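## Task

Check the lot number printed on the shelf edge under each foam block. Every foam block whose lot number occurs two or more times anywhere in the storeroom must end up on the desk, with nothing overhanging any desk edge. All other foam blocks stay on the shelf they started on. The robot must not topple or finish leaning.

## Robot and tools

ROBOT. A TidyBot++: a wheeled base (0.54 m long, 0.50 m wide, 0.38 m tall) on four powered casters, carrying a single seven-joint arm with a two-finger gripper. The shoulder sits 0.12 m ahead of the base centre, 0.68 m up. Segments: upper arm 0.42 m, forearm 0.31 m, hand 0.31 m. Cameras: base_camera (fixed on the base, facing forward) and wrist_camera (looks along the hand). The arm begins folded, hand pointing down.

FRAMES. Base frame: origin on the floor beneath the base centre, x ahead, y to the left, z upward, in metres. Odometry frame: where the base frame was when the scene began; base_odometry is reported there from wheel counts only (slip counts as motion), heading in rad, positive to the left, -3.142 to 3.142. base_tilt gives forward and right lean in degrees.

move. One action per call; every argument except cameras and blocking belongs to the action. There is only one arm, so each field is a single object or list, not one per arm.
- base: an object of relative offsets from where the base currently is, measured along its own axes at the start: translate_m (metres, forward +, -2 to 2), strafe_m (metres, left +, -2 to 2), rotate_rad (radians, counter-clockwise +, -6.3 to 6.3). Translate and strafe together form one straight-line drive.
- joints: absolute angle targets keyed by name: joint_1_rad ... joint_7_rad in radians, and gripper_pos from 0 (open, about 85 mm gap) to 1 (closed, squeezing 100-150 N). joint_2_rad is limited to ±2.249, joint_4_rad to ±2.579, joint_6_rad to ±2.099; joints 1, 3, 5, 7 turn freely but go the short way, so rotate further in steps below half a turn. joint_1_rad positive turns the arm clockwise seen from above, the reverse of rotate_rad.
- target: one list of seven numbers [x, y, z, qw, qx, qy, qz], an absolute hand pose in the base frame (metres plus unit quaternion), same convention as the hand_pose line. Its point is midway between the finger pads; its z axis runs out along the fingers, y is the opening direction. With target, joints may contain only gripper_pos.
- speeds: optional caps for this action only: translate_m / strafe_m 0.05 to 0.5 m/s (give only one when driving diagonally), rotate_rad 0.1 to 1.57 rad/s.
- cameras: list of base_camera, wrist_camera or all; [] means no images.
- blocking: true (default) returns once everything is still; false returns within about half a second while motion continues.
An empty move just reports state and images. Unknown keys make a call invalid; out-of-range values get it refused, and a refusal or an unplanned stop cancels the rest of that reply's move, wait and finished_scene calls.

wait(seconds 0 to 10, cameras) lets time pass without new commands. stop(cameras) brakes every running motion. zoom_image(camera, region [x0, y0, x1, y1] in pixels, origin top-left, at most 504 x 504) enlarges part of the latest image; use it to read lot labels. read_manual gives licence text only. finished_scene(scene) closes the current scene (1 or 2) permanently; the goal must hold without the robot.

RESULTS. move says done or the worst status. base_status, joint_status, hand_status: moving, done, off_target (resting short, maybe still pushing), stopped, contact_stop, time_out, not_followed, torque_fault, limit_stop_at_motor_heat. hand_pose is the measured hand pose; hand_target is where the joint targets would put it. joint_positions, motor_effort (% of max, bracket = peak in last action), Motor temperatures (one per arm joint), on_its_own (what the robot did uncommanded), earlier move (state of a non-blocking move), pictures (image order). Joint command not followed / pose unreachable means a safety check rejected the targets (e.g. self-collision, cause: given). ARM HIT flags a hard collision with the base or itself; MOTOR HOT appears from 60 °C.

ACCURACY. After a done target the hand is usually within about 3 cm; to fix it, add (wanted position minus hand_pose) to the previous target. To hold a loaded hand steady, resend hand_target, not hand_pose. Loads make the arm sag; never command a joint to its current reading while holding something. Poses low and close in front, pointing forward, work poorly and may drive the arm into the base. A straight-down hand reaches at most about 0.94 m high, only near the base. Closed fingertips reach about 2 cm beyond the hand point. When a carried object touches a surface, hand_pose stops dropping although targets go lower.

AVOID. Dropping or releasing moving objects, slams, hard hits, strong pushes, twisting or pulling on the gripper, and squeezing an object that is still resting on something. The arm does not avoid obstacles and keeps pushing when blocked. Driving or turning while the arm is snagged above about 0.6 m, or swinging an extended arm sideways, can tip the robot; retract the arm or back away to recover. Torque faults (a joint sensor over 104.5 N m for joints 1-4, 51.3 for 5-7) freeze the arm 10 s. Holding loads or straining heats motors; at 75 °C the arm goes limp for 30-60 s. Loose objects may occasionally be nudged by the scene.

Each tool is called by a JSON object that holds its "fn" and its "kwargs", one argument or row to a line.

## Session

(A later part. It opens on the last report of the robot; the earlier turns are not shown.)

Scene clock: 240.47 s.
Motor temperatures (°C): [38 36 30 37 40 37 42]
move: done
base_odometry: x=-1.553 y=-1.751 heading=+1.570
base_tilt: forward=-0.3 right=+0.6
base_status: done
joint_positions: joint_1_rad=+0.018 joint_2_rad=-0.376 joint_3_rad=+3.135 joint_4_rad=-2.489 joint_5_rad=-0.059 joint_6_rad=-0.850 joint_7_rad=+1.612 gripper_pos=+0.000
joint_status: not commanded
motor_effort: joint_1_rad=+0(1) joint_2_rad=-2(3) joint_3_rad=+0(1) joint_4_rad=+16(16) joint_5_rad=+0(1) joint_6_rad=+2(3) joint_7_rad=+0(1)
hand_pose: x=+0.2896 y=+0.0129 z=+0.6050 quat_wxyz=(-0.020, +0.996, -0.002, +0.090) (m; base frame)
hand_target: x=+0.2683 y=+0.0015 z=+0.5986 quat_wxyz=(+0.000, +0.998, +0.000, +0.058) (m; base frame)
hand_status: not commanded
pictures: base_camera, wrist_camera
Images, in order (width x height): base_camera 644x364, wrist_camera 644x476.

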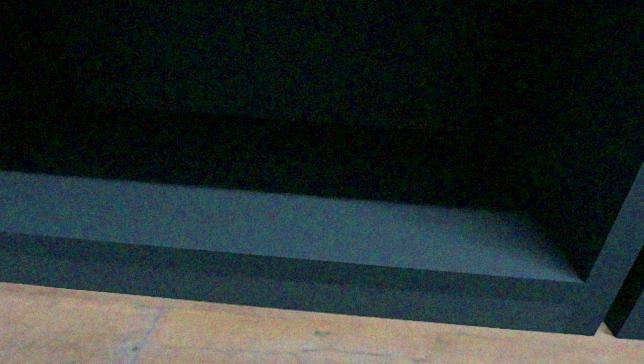

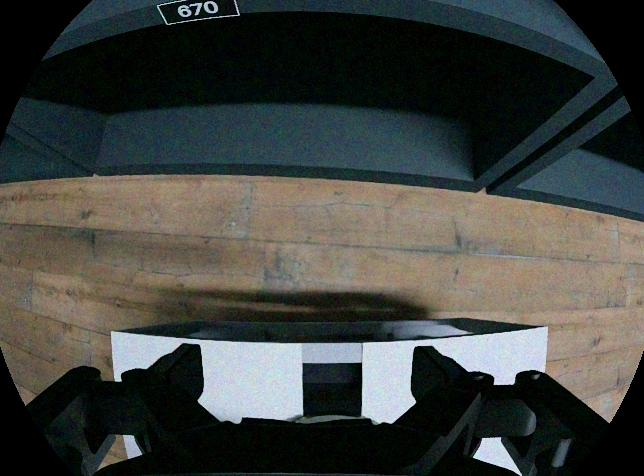

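{"fn": "move", "kwargs": {
  "base": {"translate_m":-0.15,"strafe_m":0.05},
  "joints": {"joint_1_rad":0,"joint_2_rad":-0.8,"joint_3_rad":3.14,"joint_4_rad":-2.15,"joint_5_rad":0,"joint_6_rad":-0.4,"joint_7_rad":1.57}
}}

Scene clock: 242.73 s.
Motor temperatures (°C): [38 36 30 37 40 37 42]
move: done
base_odometry: x=-1.604 y=-1.901 heading=+1.569
base_tilt: forward=-0.4 right=+0.6
base_status: done
joint_positions: joint_1_rad=+0.018 joint_2_rad=-0.789 joint_3_rad=+3.135 joint_4_rad=-2.160 joint_5_rad=-0.059 joint_6_rad=-0.458 joint_7_rad=+1.612 gripper_pos=+0.000
joint_status: all done
motor_effort: joint_1_rad=+0(2) joint_2_rad=+4(7) joint_3_rad=+1(2) joint_4_rad=+23(23) joint_5_rad=+0(1) joint_6_rad=+9(9) joint_7_rad=+0(1)
hand_pose: x=+0.4295 y=+0.0066 z=+0.9612 quat_wxyz=(-0.008, +0.792, +0.000, +0.610) (m; base frame)
hand_target: x=+0.4302 y=+0.0020 z=+0.9883 quat_wxyz=(+0.000, +0.768, +0.001, +0.641) (m; base frame)
hand_status: not commanded
pictures: base_camera, wrist_camera
Images, in order (width x height): base_camera 644x364, wrist_camera 644x476.

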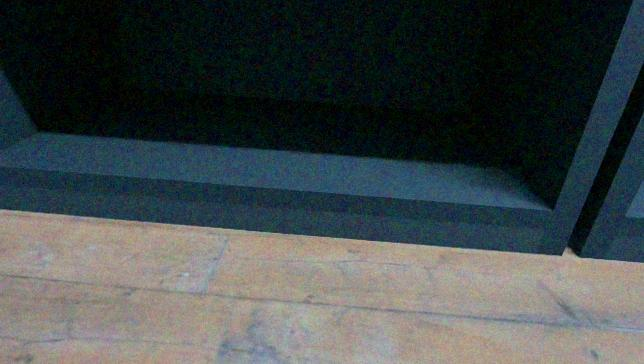

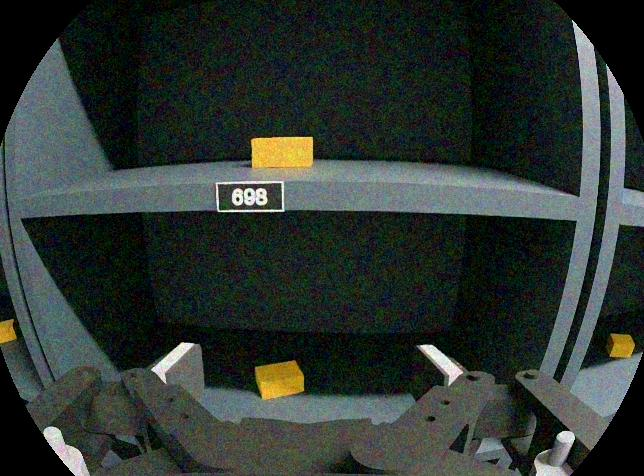

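{"fn": "move", "kwargs": {
  "joints": {"joint_2_rad":-0.72,"joint_4_rad":-1.85,"joint_6_rad":-0.7},
  "cameras": ["wrist_camera"]
}}

{"fn": "zoom_image", "kwargs": {
  "camera": "wrist_camera",
  "region": [220, 160, 380, 320]
}}

Scene clock: 244.23 s.
Motor temperatures (°C): [38 36 30 37 40 37 42]
move: done
base_odometry: x=-1.604 y=-1.901 heading=+1.569
base_tilt: forward=-0.4 right=+0.6
base_status: not commanded
joint_positions: joint_1_rad=+0.018 joint_2_rad=-0.737 joint_3_rad=+3.135 joint_4_rad=-1.863 joint_5_rad=-0.059 joint_6_rad=-0.649 joint_7_rad=+1.612 gripper_pos=+0.000
joint_status: all done
motor_effort: joint_1_rad=-1(1) joint_2_rad=+4(6) joint_3_rad=+1(1) joint_4_rad=+21(24) joint_5_rad=+0(1) joint_6_rad=+9(10) joint_7_rad=+0(0)
hand_pose: x=+0.4249 y=+0.0101 z=+1.0653 quat_wxyz=(-0.010, +0.776, +0.005, +0.631) (m; base frame)
hand_target: x=+0.4267 y=+0.0021 z=+1.0525 quat_wxyz=(+0.000, +0.793, +0.000, +0.610) (m; base frame)
hand_status: not commanded
pictures: wrist_camera
Images, in order (width x height): wrist_camera 644x476.

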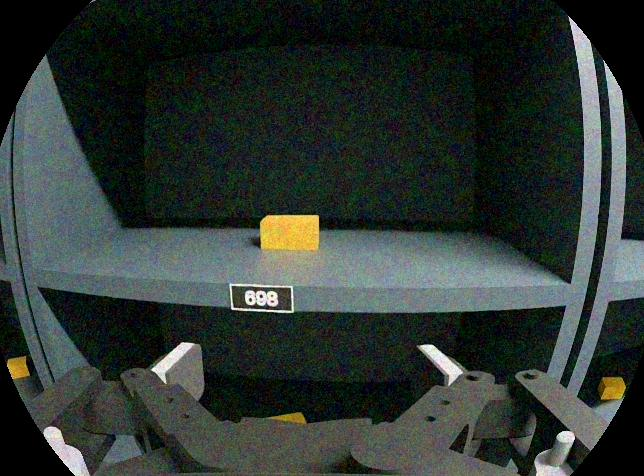

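Scaled by 3.150.

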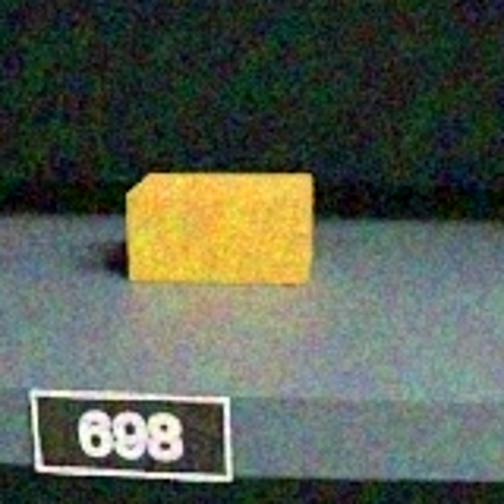

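{"fn": "move", "kwargs": {
  "target": [0.60, 0.01, 1.025, 0, 0.80, 0, 0.6],
  "joints": {"gripper_pos":1},
  "cameras": ["wrist_camera"]
}}

Scene clock: 246.13 s.
Motor temperatures (°C): [38 36 30 37 40 37 42]
move: done
base_odometry: x=-1.604 y=-1.901 heading=+1.569
base_tilt: forward=-0.4 right=+0.6
base_status: not commanded
joint_positions: joint_1_rad=+0.018 joint_2_rad=-0.325 joint_3_rad=+3.112 joint_4_rad=-1.803 joint_5_rad=-0.047 joint_6_rad=-0.439 joint_7_rad=+1.575 gripper_pos=+0.999
joint_status: all done
motor_effort: joint_1_rad=+0(1) joint_2_rad=-10(12) joint_3_rad=+1(1) joint_4_rad=+23(24) joint_5_rad=+0(1) joint_6_rad=+8(9) joint_7_rad=+0(1)
hand_pose: x=+0.5900 y=+0.0156 z=+1.0036 quat_wxyz=(-0.018, +0.818, -0.003, +0.574) (m; base frame)
hand_target: x=+0.6000 y=+0.0100 z=+1.0250 quat_wxyz=(+0.000, +0.800, +0.000, +0.600) (m; base frame)
hand_status: done (0.024 m and 4.2 deg from the pose sent, 0.180 m and 4.7 deg at the start)
pictures: wrist_camera
Images, in order (width x height): wrist_camera 644x476.

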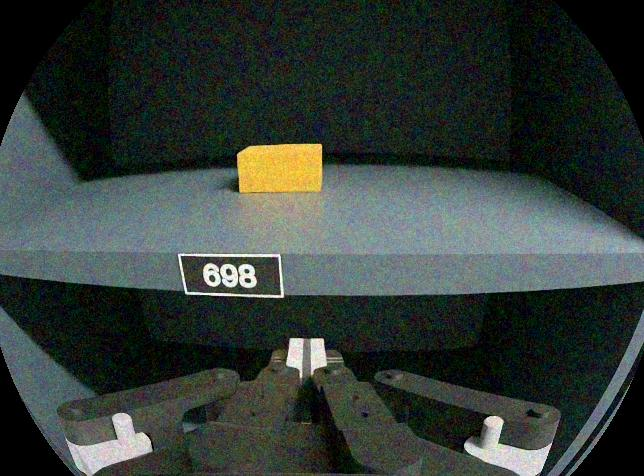

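{"fn": "move", "kwargs": {
  "target": [0.60, 0.003, 1.05, 0, 0.785, 0, 0.62],
  "cameras": ["wrist_camera"]
}}

{"fn": "move", "kwargs": {
  "base": {"translate_m":0.12},
  "cameras": ["wrist_camera"]
}}

Scene clock: 247.03 s.
Motor temperatures (°C): [38 36 30 37 40 37 42]
move: done
base_odometry: x=-1.604 y=-1.901 heading=+1.569
base_tilt: forward=-0.4 right=+0.6
base_status: not commanded
joint_positions: joint_1_rad=+0.010 joint_2_rad=-0.325 joint_3_rad=+3.129 joint_4_rad=-1.772 joint_5_rad=-0.047 joint_6_rad=-0.419 joint_7_rad=+1.575 gripper_pos=+0.999
joint_status: not commanded
motor_effort: joint_1_rad=+0(1) joint_2_rad=-10(11) joint_3_rad=+1(2) joint_4_rad=+22(23) joint_5_rad=+0(1) joint_6_rad=+8(9) joint_7_rad=+0(0)
hand_pose: x=+0.5943 y=+0.0096 z=+1.0286 quat_wxyz=(-0.018, +0.803, -0.008, +0.595) (m; base frame)
hand_target: x=+0.6000 y=+0.0030 z=+1.0500 quat_wxyz=(+0.000, +0.785, +0.000, +0.620) (m; base frame)
hand_status: done (0.023 m and 4.2 deg from the pose sent, 0.049 m and 6.8 deg at the start)
pictures: wrist_camera
Images, in order (width x height): wrist_camera 644x476.

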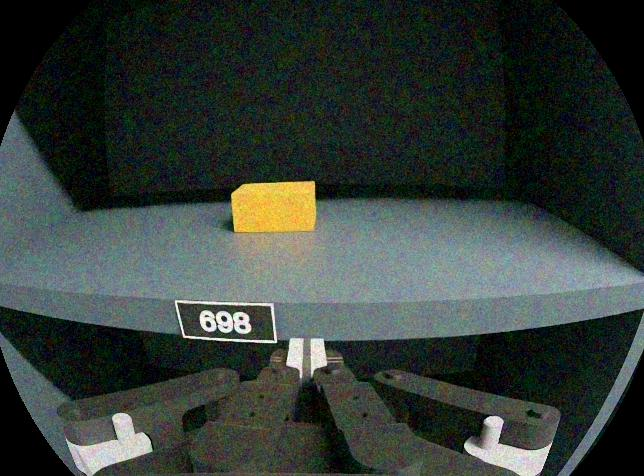

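Scene clock: 248.40 s.
Motor temperatures (°C): [38 36 30 37 40 37 42]
move: done
base_odometry: x=-1.604 y=-1.781 heading=+1.569
base_tilt: forward=-0.4 right=+0.6
base_status: done
joint_positions: joint_1_rad=+0.010 joint_2_rad=-0.320 joint_3_rad=+3.129 joint_4_rad=-1.772 joint_5_rad=-0.047 joint_6_rad=-0.418 joint_7_rad=+1.575 gripper_pos=+0.999
joint_status: not commanded
motor_effort: joint_1_rad=+0(1) joint_2_rad=-10(14) joint_3_rad=+1(1) joint_4_rad=+22(23) joint_5_rad=+1(1) joint_6_rad=+9(9) joint_7_rad=+0(0)
hand_pose: x=+0.5960 y=+0.0095 z=+1.0270 quat_wxyz=(-0.018, +0.804, -0.008, +0.594) (m; base frame)
hand_target: x=+0.6000 y=+0.0030 z=+1.0500 quat_wxyz=(+0.000, +0.785, +0.000, +0.620) (m; base frame)
hand_status: not commanded
pictures: wrist_camera
Images, in order (width x height): wrist_camera 644x476.

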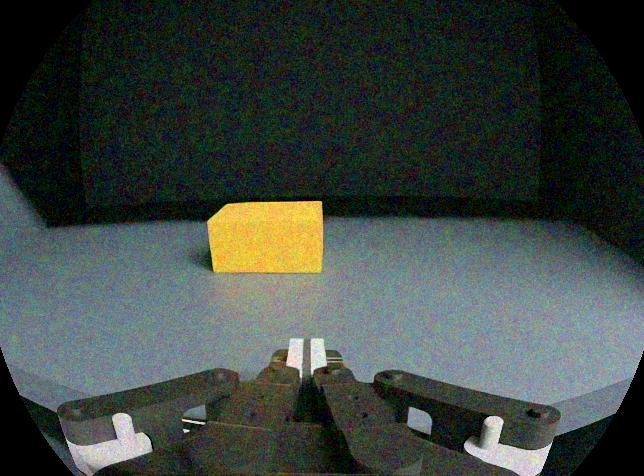

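{"fn": "move", "kwargs": {
  "base": {"translate_m":0.165},
  "speeds": {"translate_m":0.1},
  "cameras": ["wrist_camera","base_camera"]
}}

Scene clock: 251.47 s.
Motor temperatures (°C): [38 36 30 37 40 37 42]
move: done
base_odometry: x=-1.604 y=-1.616 heading=+1.569
base_tilt: forward=-0.3 right=+0.6
base_status: done
joint_positions: joint_1_rad=+0.010 joint_2_rad=-0.324 joint_3_rad=+3.129 joint_4_rad=-1.772 joint_5_rad=-0.047 joint_6_rad=-0.417 joint_7_rad=+1.575 gripper_pos=+0.999
joint_status: not commanded
motor_effort: joint_1_rad=+0(1) joint_2_rad=-10(12) joint_3_rad=+1(2) joint_4_rad=+23(23) joint_5_rad=+1(1) joint_6_rad=+9(9) joint_7_rad=+0(1)
hand_pose: x=+0.5948 y=+0.0095 z=+1.0288 quat_wxyz=(-0.018, +0.803, -0.008, +0.595) (m; base frame)
hand_target: x=+0.6000 y=+0.0030 z=+1.0500 quat_wxyz=(+0.000, +0.785, +0.000, +0.620) (m; base frame)
hand_status: not commanded
pictures: base_camera, wrist_camera
Images, in order (width x height): base_camera 644x364, wrist_camera 644x476.

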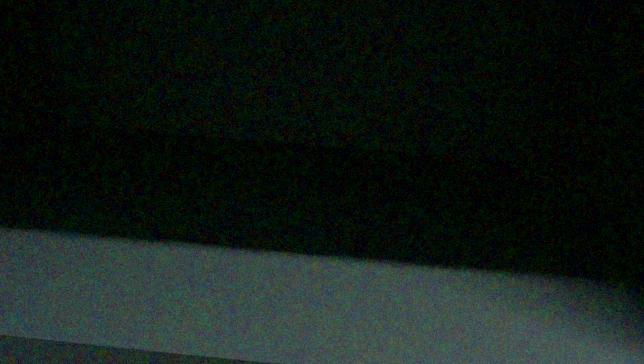

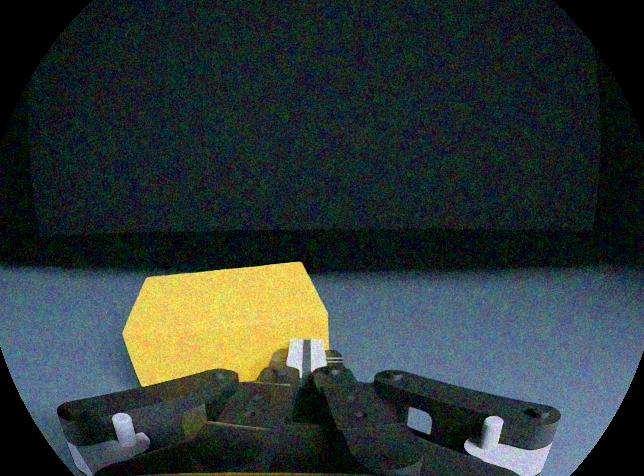

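Contact starting. Now extend the arm.

{"fn": "move", "kwargs": {
  "target": [0.66, 0.005, 1.05, 0, 0.785, 0, 0.62],
  "cameras": ["wrist_camera"]
}}

{"fn": "move", "kwargs": {
  "target": [0.69, 0.005, 1.05, 0, 0.785, 0, 0.62],
  "cameras": ["wrist_camera"]
}}

Scene clock: 252.63 s.
Motor temperatures (°C): [38 36 30 37 40 37 42]
move: done
base_odometry: x=-1.604 y=-1.616 heading=+1.569
base_tilt: forward=-0.3 right=+0.6
base_status: not commanded
joint_positions: joint_1_rad=+0.010 joint_2_rad=-0.191 joint_3_rad=+3.129 joint_4_rad=-1.679 joint_5_rad=-0.042 joint_6_rad=-0.373 joint_7_rad=+1.575 gripper_pos=+0.999
joint_status: not commanded
motor_effort: joint_1_rad=+0(1) joint_2_rad=-14(17) joint_3_rad=+1(1) joint_4_rad=+22(23) joint_5_rad=+1(1) joint_6_rad=+9(9) joint_7_rad=+0(0)
hand_pose: x=+0.6506 y=+0.0081 z=+1.0321 quat_wxyz=(-0.016, +0.802, -0.008, +0.598) (m; base frame)
hand_target: x=+0.6600 y=+0.0050 z=+1.0500 quat_wxyz=(+0.000, +0.785, +0.000, +0.620) (m; base frame)
hand_status: done (0.020 m and 3.8 deg from the pose sent, 0.069 m and 4.2 deg at the start)
pictures: wrist_camera
Images, in order (width x height): wrist_camera 644x476.

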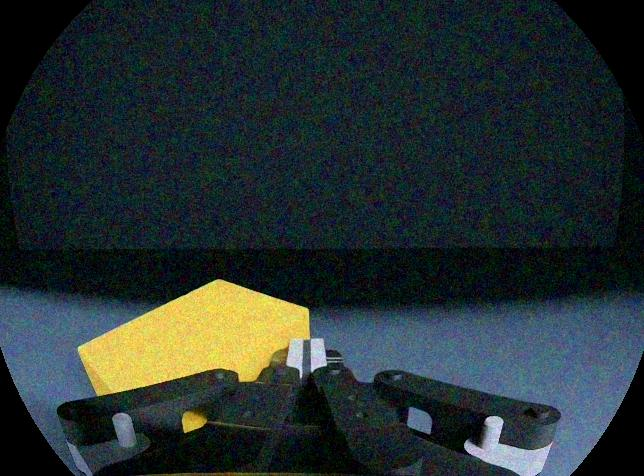

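Scene clock: 253.50 s.
Motor temperatures (°C): [38 36 30 37 40 37 42]
move: done
base_odometry: x=-1.604 y=-1.616 heading=+1.569
base_tilt: forward=-0.3 right=+0.6
base_status: not commanded
joint_positions: joint_1_rad=+0.010 joint_2_rad=-0.127 joint_3_rad=+3.129 joint_4_rad=-1.618 joint_5_rad=-0.033 joint_6_rad=-0.356 joint_7_rad=+1.573 gripper_pos=+0.999
joint_status: not commanded
motor_effort: joint_1_rad=-1(1) joint_2_rad=-17(18) joint_3_rad=+0(1) joint_4_rad=+22(24) joint_5_rad=+1(1) joint_6_rad=+8(9) joint_7_rad=+0(0)
hand_pose: x=+0.6784 y=+0.0069 z=+1.0396 quat_wxyz=(-0.013, +0.798, -0.007, +0.603) (m; base frame)
hand_target: x=+0.6900 y=+0.0050 z=+1.0500 quat_wxyz=(+0.000, +0.785, +0.000, +0.620) (m; base frame)
hand_status: done (0.016 m and 2.9 deg from the pose sent, 0.043 m and 3.8 deg at the start)
pictures: wrist_camera
Images, in order (width x height): wrist_camera 644x476.

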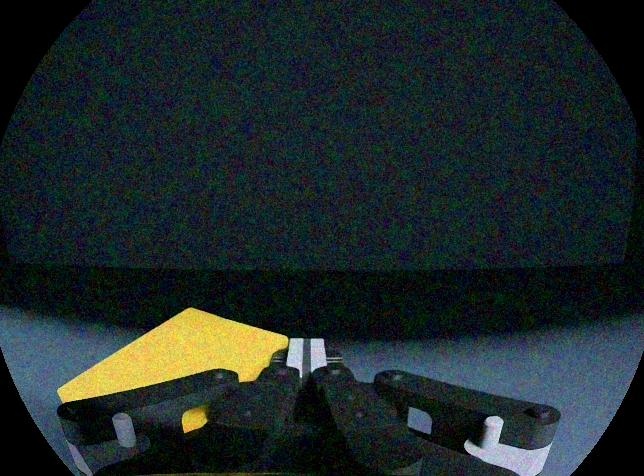

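{"fn": "move", "kwargs": {
  "base": {"translate_m":-0.27},
  "joints": {"gripper_pos":0},
  "cameras": ["wrist_camera"]
}}

Scene clock: 255.53 s.
Motor temperatures (°C): [38 36 30 37 40 37 42]
move: done
base_odometry: x=-1.604 y=-1.886 heading=+1.571
base_tilt: forward=-0.3 right=+0.6
base_status: done
joint_positions: joint_1_rad=+0.009 joint_2_rad=-0.120 joint_3_rad=+3.129 joint_4_rad=-1.617 joint_5_rad=-0.032 joint_6_rad=-0.355 joint_7_rad=+1.573 gripper_pos=+0.000
joint_status: all done
motor_effort: joint_1_rad=-1(4) joint_2_rad=-17(20) joint_3_rad=+1(4) joint_4_rad=+22(23) joint_5_rad=+1(1) joint_6_rad=+9(9) joint_7_rad=+0(1)
hand_pose: x=+0.6810 y=+0.0069 z=+1.0365 quat_wxyz=(-0.013, +0.799, -0.006, +0.601) (m; base frame)
hand_target: x=+0.6900 y=+0.0050 z=+1.0500 quat_wxyz=(+0.000, +0.785, +0.000, +0.620) (m; base frame)
hand_status: not commanded
pictures: wrist_camera
Images, in order (width x height): wrist_camera 644x476.

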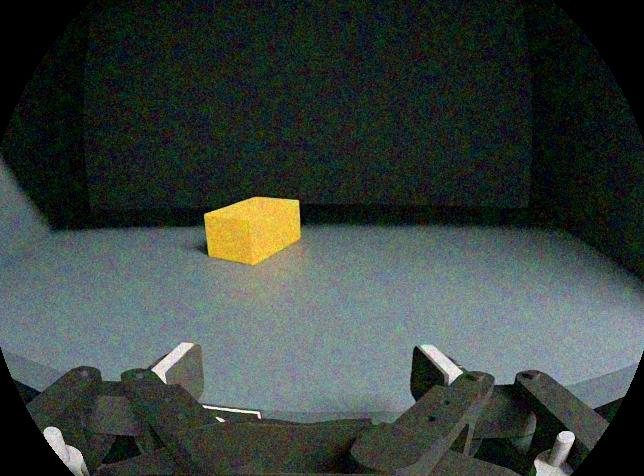

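{"fn": "move", "kwargs": {
  "joints": {"joint_2_rad":-0.72,"joint_4_rad":-1.85,"joint_6_rad":-0.7},
  "base": {"strafe_m":-0.087},
  "cameras": []
}}

{"fn": "move", "kwargs": {
  "joints": {"joint_1_rad":-0.9,"joint_2_rad":0.35,"joint_3_rad":3.2,"joint_4_rad":-1.35,"joint_5_rad":-1.3,"joint_6_rad":1.2,"joint_7_rad":2.0},
  "cameras": ["wrist_camera"]
}}

{"fn": "move", "kwargs": {
  "target": [0.70, 0.26, 1.02, 0.140, 0.778, -0.187, 0.583],
  "cameras": ["wrist_camera"]
}}

Scene clock: 257.87 s.
Motor temperatures (°C): [38 36 30 37 40 37 42]
move: done
base_odometry: x=-1.517 y=-1.887 heading=+1.570
base_tilt: forward=-0.3 right=+0.6
base_status: done
joint_positions: joint_1_rad=+0.008 joint_2_rad=-0.708 joint_3_rad=+3.132 joint_4_rad=-1.818 joint_5_rad=-0.030 joint_6_rad=-0.649 joint_7_rad=+1.573 gripper_pos=+0.000
joint_status: all done
motor_effort: joint_1_rad=-1(3) joint_2_rad=+4(20) joint_3_rad=+1(4) joint_4_rad=+20(24) joint_5_rad=+1(1) joint_6_rad=+9(10) joint_7_rad=+0(1)
hand_pose: x=+0.4326 y=+0.0093 z=+1.0829 quat_wxyz=(-0.011, +0.770, -0.001, +0.637) (m; base frame)
hand_target: x=+0.4266 y=-0.0004 z=+1.0525 quat_wxyz=(+0.007, +0.792, -0.006, +0.610) (m; base frame)
hand_status: not commanded
pictures: none
No camera images: "cameras" was empty.

Scene clock: 260.80 s.
Motor temperatures (°C): [38 36 30 37 40 37 42]
move: done
base_odometry: x=-1.517 y=-1.887 heading=+1.570
base_tilt: forward=-0.3 right=+0.6
base_status: not commanded
joint_positions: joint_1_rad=-0.886 joint_2_rad=+0.335 joint_3_rad=+3.185 joint_4_rad=-1.366 joint_5_rad=-1.224 joint_6_rad=+1.145 joint_7_rad=+1.956 gripper_pos=+0.000
joint_status: all done
motor_effort: joint_1_rad=-1(2) joint_2_rad=-30(34) joint_3_rad=+2(3) joint_4_rad=+20(23) joint_5_rad=+8(9) joint_6_rad=+3(10) joint_7_rad=+0(1)
hand_pose: x=+0.7048 y=+0.2698 z=+1.1213 quat_wxyz=(-0.261, +0.509, -0.330, +0.751) (m; base frame)
hand_target: x=+0.7048 y=+0.2534 z=+1.1049 quat_wxyz=(-0.230, +0.511, -0.359, +0.746) (m; base frame)
hand_status: not commanded
pictures: wrist_camera
Images, in order (width x height): wrist_camera 644x476.

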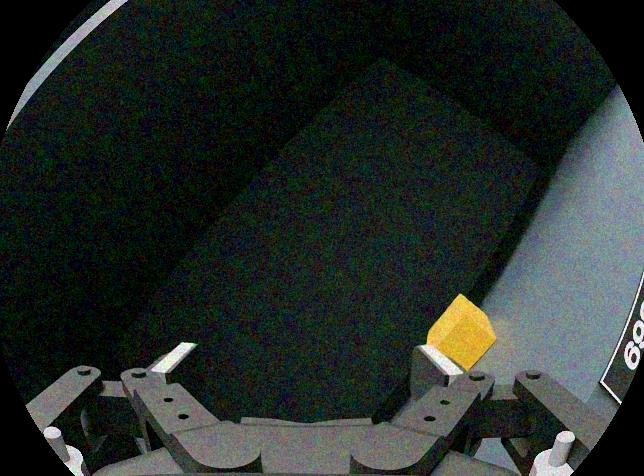

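Scene clock: 263.03 s.
Motor temperatures (°C): [38 36 30 37 40 37 42]
move: done
base_odometry: x=-1.517 y=-1.887 heading=+1.570
base_tilt: forward=-0.3 right=+0.6
base_status: not commanded
joint_positions: joint_1_rad=-0.726 joint_2_rad=+0.483 joint_3_rad=+2.757 joint_4_rad=-0.924 joint_5_rad=-1.591 joint_6_rad=+1.499 joint_7_rad=+3.290 gripper_pos=+0.000
joint_status: not commanded
motor_effort: joint_1_rad=-1(2) joint_2_rad=-34(35) joint_3_rad=+0(2) joint_4_rad=+17(20) joint_5_rad=+9(10) joint_6_rad=-1(3) joint_7_rad=+0(1)
hand_pose: x=+0.6983 y=+0.2661 z=+1.0611 quat_wxyz=(+0.116, +0.745, -0.184, +0.630) (m; base frame)
hand_target: x=+0.7000 y=+0.2600 z=+1.0200 quat_wxyz=(+0.140, +0.778, -0.187, +0.583) (m; base frame)
hand_status: done (0.042 m and 7.1 deg from the pose sent, 0.102 m and 61.6 deg at the start)
pictures: wrist_camera
Images, in order (width x height): wrist_camera 644x476.

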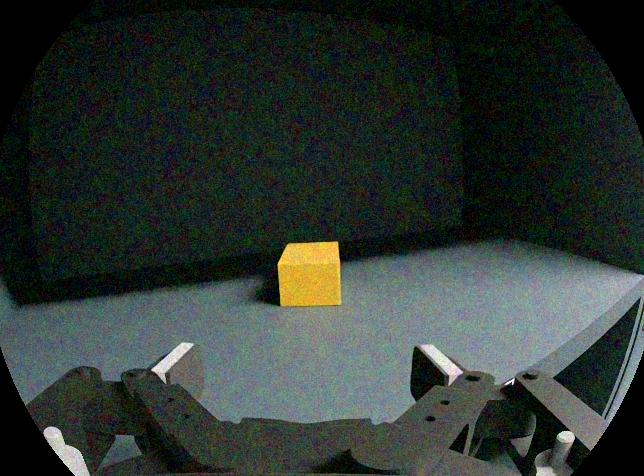

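{"fn": "move", "kwargs": {
  "target": [0.70, 0.26, 1.003, 0.140, 0.778, -0.187, 0.583],
  "base": {"translate_m":0.14,"strafe_m":-0.063},
  "speeds": {"translate_m":0.2},
  "cameras": ["wrist_camera"]
}}

Scene clock: 264.80 s.
Motor temperatures (°C): [38 36 30 37 40 37 42]
move: done
base_odometry: x=-1.453 y=-1.747 heading=+1.570
base_tilt: forward=-0.3 right=+0.6
base_status: done
joint_positions: joint_1_rad=-0.716 joint_2_rad=+0.486 joint_3_rad=+2.760 joint_4_rad=-0.954 joint_5_rad=-1.610 joint_6_rad=+1.499 joint_7_rad=+3.290 gripper_pos=+0.000
joint_status: not commanded
motor_effort: joint_1_rad=-1(3) joint_2_rad=-34(36) joint_3_rad=+0(1) joint_4_rad=+17(18) joint_5_rad=+9(10) joint_6_rad=-1(2) joint_7_rad=+0(0)
hand_pose: x=+0.7009 y=+0.2635 z=+1.0437 quat_wxyz=(+0.127, +0.754, -0.178, +0.619) (m; base frame)
hand_target: x=+0.7000 y=+0.2600 z=+1.0030 quat_wxyz=(+0.140, +0.778, -0.187, +0.583) (m; base frame)
hand_status: done (0.041 m and 5.3 deg from the pose sent, 0.058 m and 7.1 deg at the start)
pictures: wrist_camera
Images, in order (width x height): wrist_camera 644x476.

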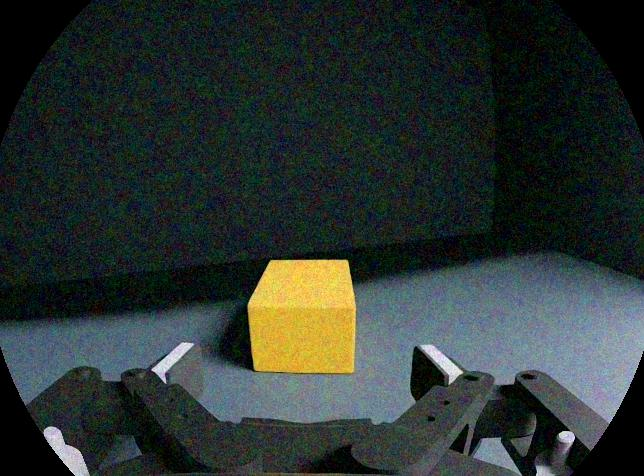

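Nearly identical to the earlier frame; same advance.

{"fn": "move", "kwargs": {
  "base": {"translate_m":0.09,"strafe_m":-0.04},
  "speeds": {"translate_m":0.1},
  "cameras": ["wrist_camera"]
}}

{"fn": "move", "kwargs": {
  "joints": {"gripper_pos":0.55},
  "cameras": ["wrist_camera"]
}}

Scene clock: 266.57 s.
Motor temperatures (°C): [38 36 30 37 40 37 42]
move: done
base_odometry: x=-1.413 y=-1.657 heading=+1.570
base_tilt: forward=-0.3 right=+0.6
base_status: done
joint_positions: joint_1_rad=-0.713 joint_2_rad=+0.486 joint_3_rad=+2.760 joint_4_rad=-0.954 joint_5_rad=-1.611 joint_6_rad=+1.499 joint_7_rad=+3.290 gripper_pos=+0.000
joint_status: not commanded
motor_effort: joint_1_rad=+0(3) joint_2_rad=-34(36) joint_3_rad=+0(1) joint_4_rad=+17(18) joint_5_rad=+9(10) joint_6_rad=-1(2) joint_7_rad=+0(1)
hand_pose: x=+0.7018 y=+0.2615 z=+1.0435 quat_wxyz=(+0.129, +0.754, -0.180, +0.619) (m; base frame)
hand_target: x=+0.7000 y=+0.2600 z=+1.0030 quat_wxyz=(+0.140, +0.778, -0.187, +0.583) (m; base frame)
hand_status: not commanded
pictures: wrist_camera
Images, in order (width x height): wrist_camera 644x476.

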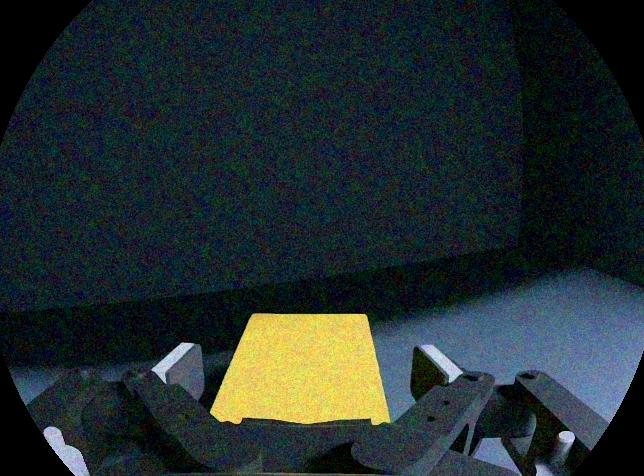

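Scene clock: 267.40 s.
Motor temperatures (°C): [38 36 30 37 40 37 42]
move: off_target
base_odometry: x=-1.413 y=-1.657 heading=+1.570
base_tilt: forward=-0.3 right=+0.6
base_status: not commanded
joint_positions: joint_1_rad=-0.713 joint_2_rad=+0.486 joint_3_rad=+2.760 joint_4_rad=-0.954 joint_5_rad=-1.611 joint_6_rad=+1.499 joint_7_rad=+3.290 gripper_pos=+0.402
joint_status: gripper_pos off_target (ended at +0.402, target +0.550)
motor_effort: joint_1_rad=+0(1) joint_2_rad=-33(35) joint_3_rad=+0(1) joint_4_rad=+17(18) joint_5_rad=+8(10) joint_6_rad=-1(1) joint_7_rad=+0(1)
hand_pose: x=+0.7016 y=+0.2614 z=+1.0438 quat_wxyz=(+0.128, +0.754, -0.180, +0.619) (m; base frame)
hand_target: x=+0.7000 y=+0.2600 z=+1.0030 quat_wxyz=(+0.140, +0.778, -0.187, +0.583) (m; base frame)
hand_status: not commanded
pictures: wrist_camera
Images, in order (width x height): wrist_camera 644x476.

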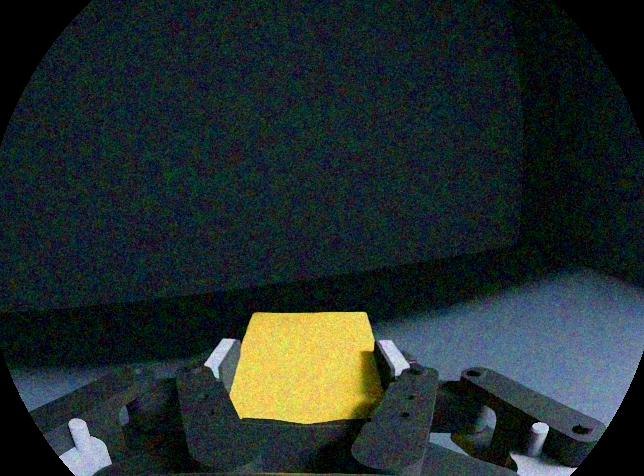

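{"fn": "move", "kwargs": {
  "target": [0.69, 0.26, 1.05, 0.140, 0.778, -0.187, 0.583],
  "cameras": []
}}

{"fn": "move", "kwargs": {
  "base": {"translate_m":-0.23,"strafe_m":0.09},
  "cameras": []
}}

{"fn": "move", "kwargs": {
  "joints": {"joint_1_rad":-0.9,"joint_2_rad":0.3,"joint_3_rad":3.2,"joint_4_rad":-1.35,"joint_5_rad":-1.3,"joint_6_rad":1.2,"joint_7_rad":2.0},
  "cameras": []
}}

{"fn": "move", "kwargs": {
  "joints": {"joint_1_rad":0,"joint_2_rad":-0.75,"joint_3_rad":3.14,"joint_4_rad":-1.9,"joint_5_rad":0,"joint_6_rad":-0.7,"joint_7_rad":1.57},
  "cameras": ["wrist_camera"]
}}

{"fn": "move", "kwargs": {
  "joints": {"joint_2_rad":-0.45,"joint_4_rad":-2.5,"joint_6_rad":-0.9}
}}

Scene clock: 269.17 s.
Motor temperatures (°C): [38 36 30 37 40 37 42]
move: done
base_odometry: x=-1.413 y=-1.657 heading=+1.570
base_tilt: forward=-0.3 right=+0.6
base_status: not commanded
joint_positions: joint_1_rad=-0.713 joint_2_rad=+0.494 joint_3_rad=+2.716 joint_4_rad=-0.820 joint_5_rad=-1.611 joint_6_rad=+1.550 joint_7_rad=+3.382 gripper_pos=+0.402
joint_status: not commanded
motor_effort: joint_1_rad=-1(1) joint_2_rad=-35(36) joint_3_rad=+0(1) joint_4_rad=+16(18) joint_5_rad=+9(10) joint_6_rad=-2(3) joint_7_rad=+0(1)
hand_pose: x=+0.6945 y=+0.2554 z=+1.0737 quat_wxyz=(+0.119, +0.758, -0.196, +0.610) (m; base frame)
hand_target: x=+0.6900 y=+0.2600 z=+1.0500 quat_wxyz=(+0.140, +0.778, -0.187, +0.583) (m; base frame)
hand_status: done (0.025 m and 4.7 deg from the pose sent, 0.013 m and 5.2 deg at the start)
pictures: none
No camera images: "cameras" was empty.

Scene clock: 270.97 s.
Motor temperatures (°C): [38 36 30 37 40 37 42]
move: done
base_odometry: x=-1.503 y=-1.887 heading=+1.570
base_tilt: forward=-0.3 right=+0.6
base_status: done
joint_positions: joint_1_rad=-0.722 joint_2_rad=+0.500 joint_3_rad=+2.708 joint_4_rad=-0.818 joint_5_rad=-1.611 joint_6_rad=+1.553 joint_7_rad=+3.383 gripper_pos=+0.402
joint_status: not commanded
motor_effort: joint_1_rad=+0(5) joint_2_rad=-34(38) joint_3_rad=+0(2) joint_4_rad=+16(17) joint_5_rad=+9(10) joint_6_rad=-3(3) joint_7_rad=+0(1)
hand_pose: x=+0.6925 y=+0.2642 z=+1.0697 quat_wxyz=(+0.116, +0.762, -0.191, +0.608) (m; base frame)
hand_target: x=+0.6900 y=+0.2600 z=+1.0500 quat_wxyz=(+0.140, +0.778, -0.187, +0.583) (m; base frame)
hand_status: not commanded
pictures: none
No camera images: "cameras" was empty.

Scene clock: 273.30 s.
Motor temperatures (°C): [38 36 30 37 40 37 42]
move: done
base_odometry: x=-1.503 y=-1.887 heading=+1.570
base_tilt: forward=-0.3 right=+0.6
base_status: not commanded
joint_positions: joint_1_rad=-0.881 joint_2_rad=+0.305 joint_3_rad=+3.185 joint_4_rad=-1.320 joint_5_rad=-1.365 joint_6_rad=+1.252 joint_7_rad=+2.046 gripper_pos=+0.402
joint_status: all done
motor_effort: joint_1_rad=+0(1) joint_2_rad=-29(35) joint_3_rad=+2(2) joint_4_rad=+19(20) joint_5_rad=+9(11) joint_6_rad=+2(3) joint_7_rad=+0(1)
hand_pose: x=+0.6908 y=+0.2139 z=+1.1254 quat_wxyz=(-0.220, +0.493, -0.403, +0.739) (m; base frame)
hand_target: x=+0.6912 y=+0.2363 z=+1.1325 quat_wxyz=(-0.246, +0.495, -0.370, +0.747) (m; base frame)
hand_status: not commanded
pictures: none
No camera images: "cameras" was empty.

Scene clock: 276.23 s.
Motor temperatures (°C): [38 36 30 37 40 37 42]
move: done
base_odometry: x=-1.503 y=-1.887 heading=+1.570
base_tilt: forward=-0.4 right=+0.6
base_status: not commanded
joint_positions: joint_1_rad=-0.019 joint_2_rad=-0.737 joint_3_rad=+3.157 joint_4_rad=-1.870 joint_5_rad=-0.071 joint_6_rad=-0.651 joint_7_rad=+1.614 gripper_pos=+0.403
joint_status: all done
motor_effort: joint_1_rad=+0(2) joint_2_rad=+4(32) joint_3_rad=+1(3) joint_4_rad=+21(23) joint_5_rad=+0(10) joint_6_rad=+9(10) joint_7_rad=+0(1)
hand_pose: x=+0.4249 y=+0.0131 z=+1.0616 quat_wxyz=(-0.027, +0.778, +0.008, +0.628) (m; base frame)
hand_target: x=+0.4184 y=+0.0021 z=+1.0323 quat_wxyz=(+0.000, +0.799, +0.000, +0.602) (m; base frame)
hand_status: not commanded
pictures: wrist_camera
Images, in order (width x height): wrist_camera 644x476.

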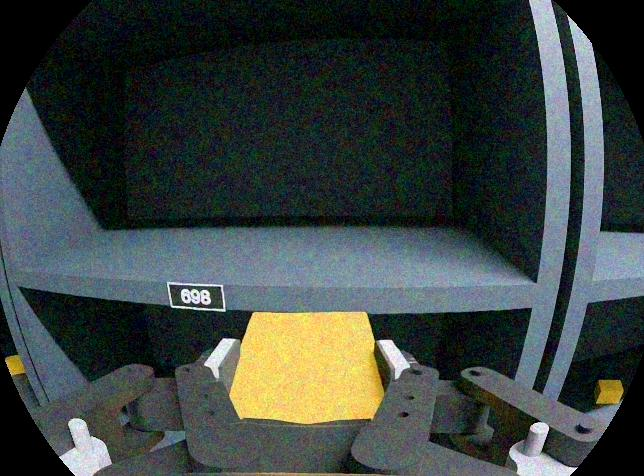

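Scene clock: 278.07 s.
Motor temperatures (°C): [38 36 30 37 40 37 42]
move: done
base_odometry: x=-1.503 y=-1.887 heading=+1.570
base_tilt: forward=-0.4 right=+0.6
base_status: not commanded
joint_positions: joint_1_rad=-0.019 joint_2_rad=-0.467 joint_3_rad=+3.157 joint_4_rad=-2.472 joint_5_rad=-0.070 joint_6_rad=-0.846 joint_7_rad=+1.613 gripper_pos=+0.403
joint_status: all done
motor_effort: joint_1_rad=+0(1) joint_2_rad=+0(6) joint_3_rad=+1(1) joint_4_rad=+17(22) joint_5_rad=+0(0) joint_6_rad=+2(9) joint_7_rad=+0(1)
hand_pose: x=+0.3043 y=+0.0188 z=+0.6278 quat_wxyz=(-0.030, +0.989, +0.004, +0.145) (m; base frame)
hand_target: x=+0.2742 y=+0.0015 z=+0.6101 quat_wxyz=(+0.000, +0.995, +0.000, +0.096) (m; base frame)
hand_status: not commanded
pictures: base_camera, wrist_camera
Images, in order (width x height): base_camera 644x364, wrist_camera 644x476.

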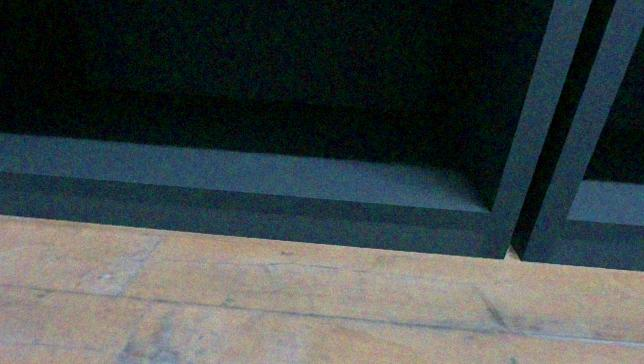

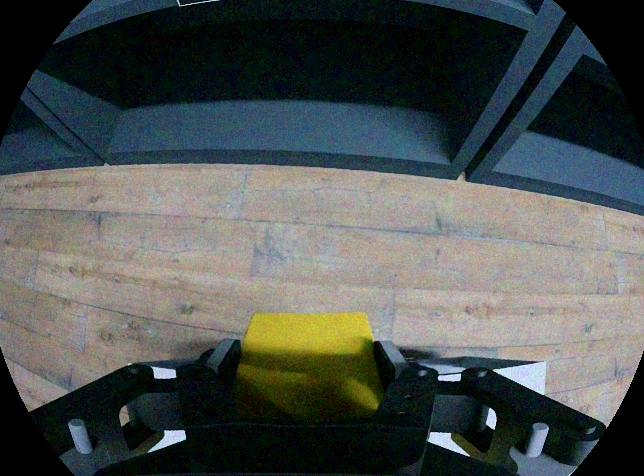

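{"fn": "move", "kwargs": {
  "base": {"translate_m":0.1,"strafe_m":-1.4},
  "cameras": ["wrist_camera"]
}}

{"fn": "move", "kwargs": {
  "base": {"strafe_m":-1.47},
  "cameras": ["wrist_camera"]
}}

Scene clock: 282.40 s.
Motor temperatures (°C): [38 36 30 37 40 37 42]
move: done
base_odometry: x=-0.103 y=-1.788 heading=+1.569
base_tilt: forward=-0.4 right=+0.6
base_status: done
joint_positions: joint_1_rad=-0.018 joint_2_rad=-0.465 joint_3_rad=+3.154 joint_4_rad=-2.472 joint_5_rad=-0.066 joint_6_rad=-0.850 joint_7_rad=+1.613 gripper_pos=+0.403
joint_status: not commanded
motor_effort: joint_1_rad=-1(1) joint_2_rad=-1(1) joint_3_rad=+1(2) joint_4_rad=+17(18) joint_5_rad=+0(1) joint_6_rad=+3(3) joint_7_rad=+0(1)
hand_pose: x=+0.3028 y=+0.0185 z=+0.6270 quat_wxyz=(-0.028, +0.989, +0.006, +0.142) (m; base frame)
hand_target: x=+0.2742 y=+0.0015 z=+0.6101 quat_wxyz=(+0.000, +0.995, +0.000, +0.096) (m; base frame)
hand_status: not commanded
pictures: wrist_camera
Images, in order (width x height): wrist_camera 644x476.

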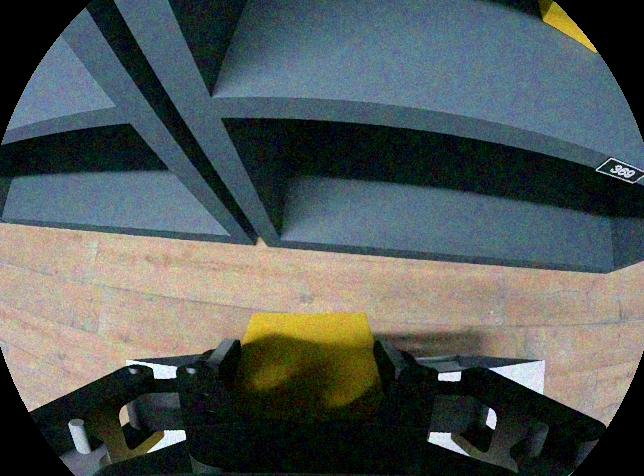

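Scene clock: 286.70 s.
Motor temperatures (°C): [38 36 30 37 40 37 42]
move: done
base_odometry: x=+1.367 y=-1.790 heading=+1.570
base_tilt: forward=-0.3 right=+0.6
base_status: done
joint_positions: joint_1_rad=-0.018 joint_2_rad=-0.465 joint_3_rad=+3.152 joint_4_rad=-2.472 joint_5_rad=-0.065 joint_6_rad=-0.851 joint_7_rad=+1.613 gripper_pos=+0.403
joint_status: not commanded
motor_effort: joint_1_rad=+0(1) joint_2_rad=+0(1) joint_3_rad=+1(1) joint_4_rad=+17(18) joint_5_rad=+0(1) joint_6_rad=+3(4) joint_7_rad=+0(1)
hand_pose: x=+0.3026 y=+0.0184 z=+0.6268 quat_wxyz=(-0.027, +0.989, +0.007, +0.142) (m; base frame)
hand_target: x=+0.2742 y=+0.0015 z=+0.6101 quat_wxyz=(+0.000, +0.995, +0.000, +0.096) (m; base frame)
hand_status: not commanded
pictures: wrist_camera
Images, in order (width x height): wrist_camera 644x476.

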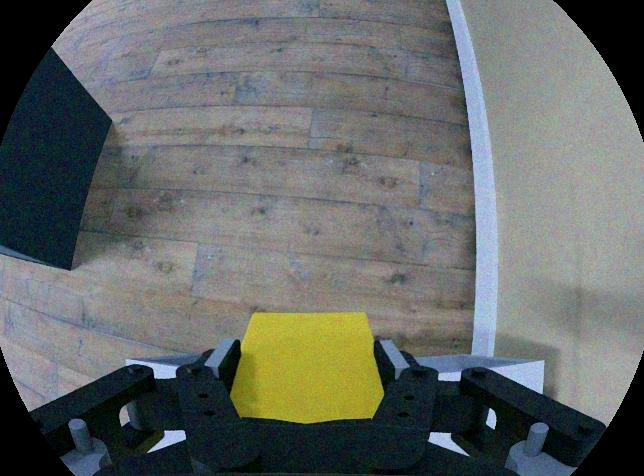

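{"fn": "move", "kwargs": {
  "base": {"strafe_m":0.08},
  "cameras": []
}}

{"fn": "move", "kwargs": {
  "base": {"translate_m":1.95},
  "cameras": ["wrist_camera"]
}}

{"fn": "move", "kwargs": {
  "base": {"strafe_m":1.0},
  "cameras": ["wrist_camera"]
}}

{"fn": "move", "kwargs": {
  "target": [0.55, 0.03, 0.95, 0, 0.79, 0, 0.613],
  "cameras": ["wrist_camera"]
}}

Scene clock: 288.10 s.
Motor temperatures (°C): [38 36 30 37 40 37 42]
move: done
base_odometry: x=+1.287 y=-1.790 heading=+1.569
base_tilt: forward=-0.3 right=+0.6
base_status: done
joint_positions: joint_1_rad=-0.018 joint_2_rad=-0.465 joint_3_rad=+3.150 joint_4_rad=-2.472 joint_5_rad=-0.064 joint_6_rad=-0.851 joint_7_rad=+1.613 gripper_pos=+0.403
joint_status: not commanded
motor_effort: joint_1_rad=+0(1) joint_2_rad=+0(1) joint_3_rad=+1(2) joint_4_rad=+16(18) joint_5_rad=+0(1) joint_6_rad=+2(3) joint_7_rad=+0(1)
hand_pose: x=+0.3025 y=+0.0185 z=+0.6268 quat_wxyz=(-0.027, +0.990, +0.008, +0.142) (m; base frame)
hand_target: x=+0.2742 y=+0.0015 z=+0.6101 quat_wxyz=(+0.000, +0.995, +0.000, +0.096) (m; base frame)
hand_status: not commanded
pictures: none
No camera images: "cameras" was empty.

Scene clock: 293.37 s.
Motor temperatures (°C): [38 36 30 37 40 37 42]
move: done
base_odometry: x=+1.291 y=+0.160 heading=+1.568
base_tilt: forward=-0.3 right=+0.6
base_status: done
joint_positions: joint_1_rad=-0.018 joint_2_rad=-0.459 joint_3_rad=+3.150 joint_4_rad=-2.475 joint_5_rad=-0.064 joint_6_rad=-0.854 joint_7_rad=+1.613 gripper_pos=+0.403
joint_status: not commanded
motor_effort: joint_1_rad=+0(1) joint_2_rad=+0(2) joint_3_rad=+1(1) joint_4_rad=+17(19) joint_5_rad=+0(1) joint_6_rad=+3(4) joint_7_rad=+0(1)
hand_pose: x=+0.3002 y=+0.0185 z=+0.6245 quat_wxyz=(-0.027, +0.990, +0.008, +0.136) (m; base frame)
hand_target: x=+0.2742 y=+0.0015 z=+0.6101 quat_wxyz=(+0.000, +0.995, +0.000, +0.096) (m; base frame)
hand_status: not commanded
pictures: wrist_camera
Images, in order (width x height): wrist_camera 644x476.

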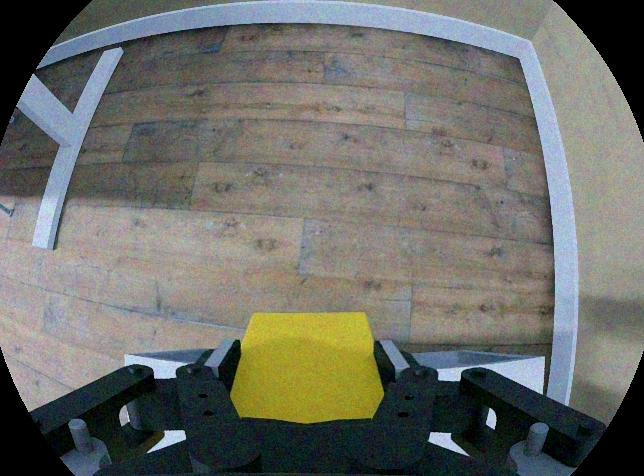

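Scene clock: 296.73 s.
Motor temperatures (°C): [38 36 30 37 40 37 42]
move: done
base_odometry: x=+0.291 y=+0.163 heading=+1.568
base_tilt: forward=-0.3 right=+0.6
base_status: done
joint_positions: joint_1_rad=-0.018 joint_2_rad=-0.459 joint_3_rad=+3.150 joint_4_rad=-2.475 joint_5_rad=-0.064 joint_6_rad=-0.854 joint_7_rad=+1.613 gripper_pos=+0.403
joint_status: not commanded
motor_effort: joint_1_rad=+0(1) joint_2_rad=-1(1) joint_3_rad=+1(1) joint_4_rad=+17(18) joint_5_rad=+0(1) joint_6_rad=+3(4) joint_7_rad=+0(1)
hand_pose: x=+0.3001 y=+0.0184 z=+0.6245 quat_wxyz=(-0.026, +0.990, +0.008, +0.136) (m; base frame)
hand_target: x=+0.2742 y=+0.0015 z=+0.6101 quat_wxyz=(+0.000, +0.995, +0.000, +0.096) (m; base frame)
hand_status: not commanded
pictures: wrist_camera
Images, in order (width x height): wrist_camera 644x476.

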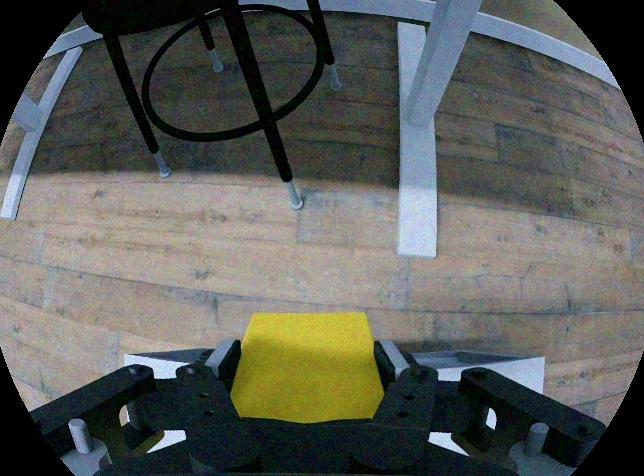

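Scene clock: 298.27 s.
Motor temperatures (°C): [37 36 30 37 40 37 42]
move: off_target
base_odometry: x=+0.291 y=+0.163 heading=+1.568
base_tilt: forward=-0.4 right=+0.6
base_status: not commanded
joint_positions: joint_1_rad=+0.126 joint_2_rad=-0.445 joint_3_rad=+2.985 joint_4_rad=-2.324 joint_5_rad=-0.064 joint_6_rad=-0.556 joint_7_rad=+1.536 gripper_pos=+0.403
joint_status: not commanded
motor_effort: joint_1_rad=-2(2) joint_2_rad=-5(13) joint_3_rad=+2(2) joint_4_rad=+63(63) joint_5_rad=+0(1) joint_6_rad=+50(50) joint_7_rad=+1(2)
hand_pose: x=+0.4380 y=+0.0198 z=+0.7266 quat_wxyz=(-0.002, +0.939, -0.017, +0.344) (m; base frame)
hand_target: x=+0.5500 y=+0.0300 z=+0.9500 quat_wxyz=(+0.000, +0.790, +0.000, +0.613) (m; base frame)
hand_status: off_target (0.250 m and 35.4 deg from the pose sent, 0.410 m and 60.1 deg at the start)
pictures: wrist_camera
Images, in order (width x height): wrist_camera 644x476.

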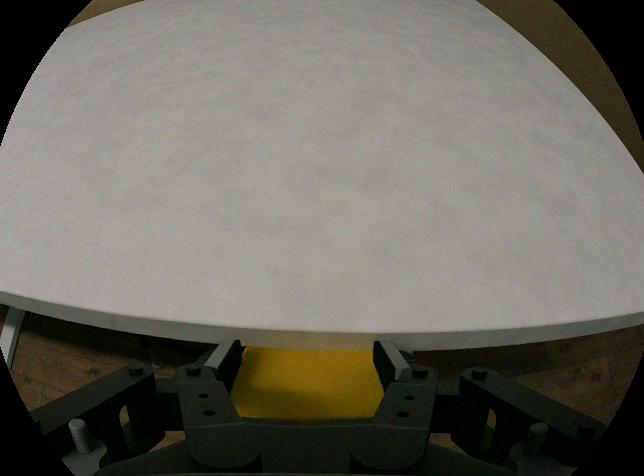

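{"fn": "move", "kwargs": {
  "target": [0.40, 0.02, 0.69, 0, 0.94, 0, 0.342],
  "cameras": ["wrist_camera"]
}}

{"fn": "move", "kwargs": {
  "base": {"translate_m":-0.05},
  "cameras": ["wrist_camera"]
}}

Scene clock: 302.10 s.
Motor temperatures (°C): [37 36 30 37 40 38 42]
move: done
base_odometry: x=+0.291 y=+0.163 heading=+1.568
base_tilt: forward=-0.3 right=+0.6
base_status: not commanded
joint_positions: joint_1_rad=+0.056 joint_2_rad=-0.506 joint_3_rad=+3.014 joint_4_rad=-2.440 joint_5_rad=-0.064 joint_6_rad=-0.478 joint_7_rad=+1.535 gripper_pos=+0.403
joint_status: not commanded
motor_effort: joint_1_rad=-1(3) joint_2_rad=-1(5) joint_3_rad=+1(2) joint_4_rad=+19(65) joint_5_rad=+1(1) joint_6_rad=+6(53) joint_7_rad=+0(1)
hand_pose: x=+0.4143 y=+0.0285 z=+0.7040 quat_wxyz=(-0.011, +0.935, -0.001, +0.355) (m; base frame)
hand_target: x=+0.4000 y=+0.0200 z=+0.6900 quat_wxyz=(+0.000, +0.940, +0.000, +0.342) (m; base frame)
hand_status: done (0.022 m and 2.1 deg from the pose sent, 0.053 m and 2.0 deg at the start)
pictures: wrist_camera
Images, in order (width x height): wrist_camera 644x476.

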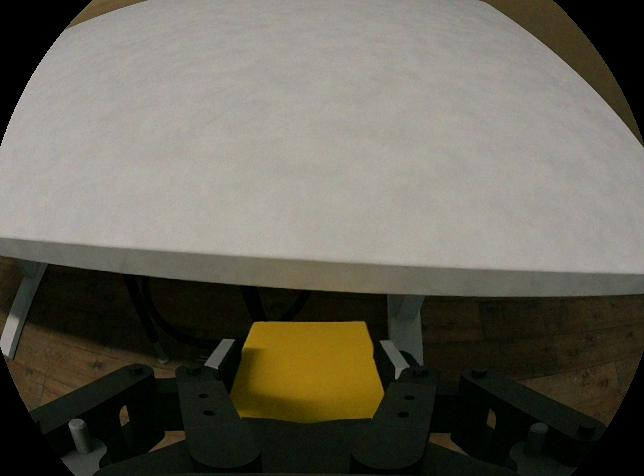

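Scene clock: 303.10 s.
Motor temperatures (°C): [37 36 30 37 40 38 42]
move: done
base_odometry: x=+0.290 y=+0.113 heading=+1.568
base_tilt: forward=-0.4 right=+0.6
base_status: done
joint_positions: joint_1_rad=+0.056 joint_2_rad=-0.514 joint_3_rad=+3.014 joint_4_rad=-2.446 joint_5_rad=-0.064 joint_6_rad=-0.478 joint_7_rad=+1.535 gripper_pos=+0.403
joint_status: not commanded
motor_effort: joint_1_rad=+0(1) joint_2_rad=-1(3) joint_3_rad=+1(2) joint_4_rad=+20(21) joint_5_rad=+1(1) joint_6_rad=+6(7) joint_7_rad=+0(1)
hand_pose: x=+0.4119 y=+0.0280 z=+0.7033 quat_wxyz=(-0.011, +0.934, -0.001, +0.356) (m; base frame)
hand_target: x=+0.4000 y=+0.0200 z=+0.6900 quat_wxyz=(+0.000, +0.940, +0.000, +0.342) (m; base frame)
hand_status: not commanded
pictures: wrist_camera
Images, in order (width x height): wrist_camera 644x476.

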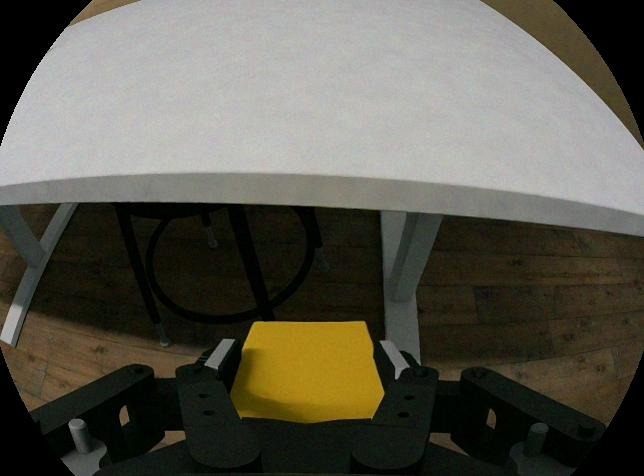

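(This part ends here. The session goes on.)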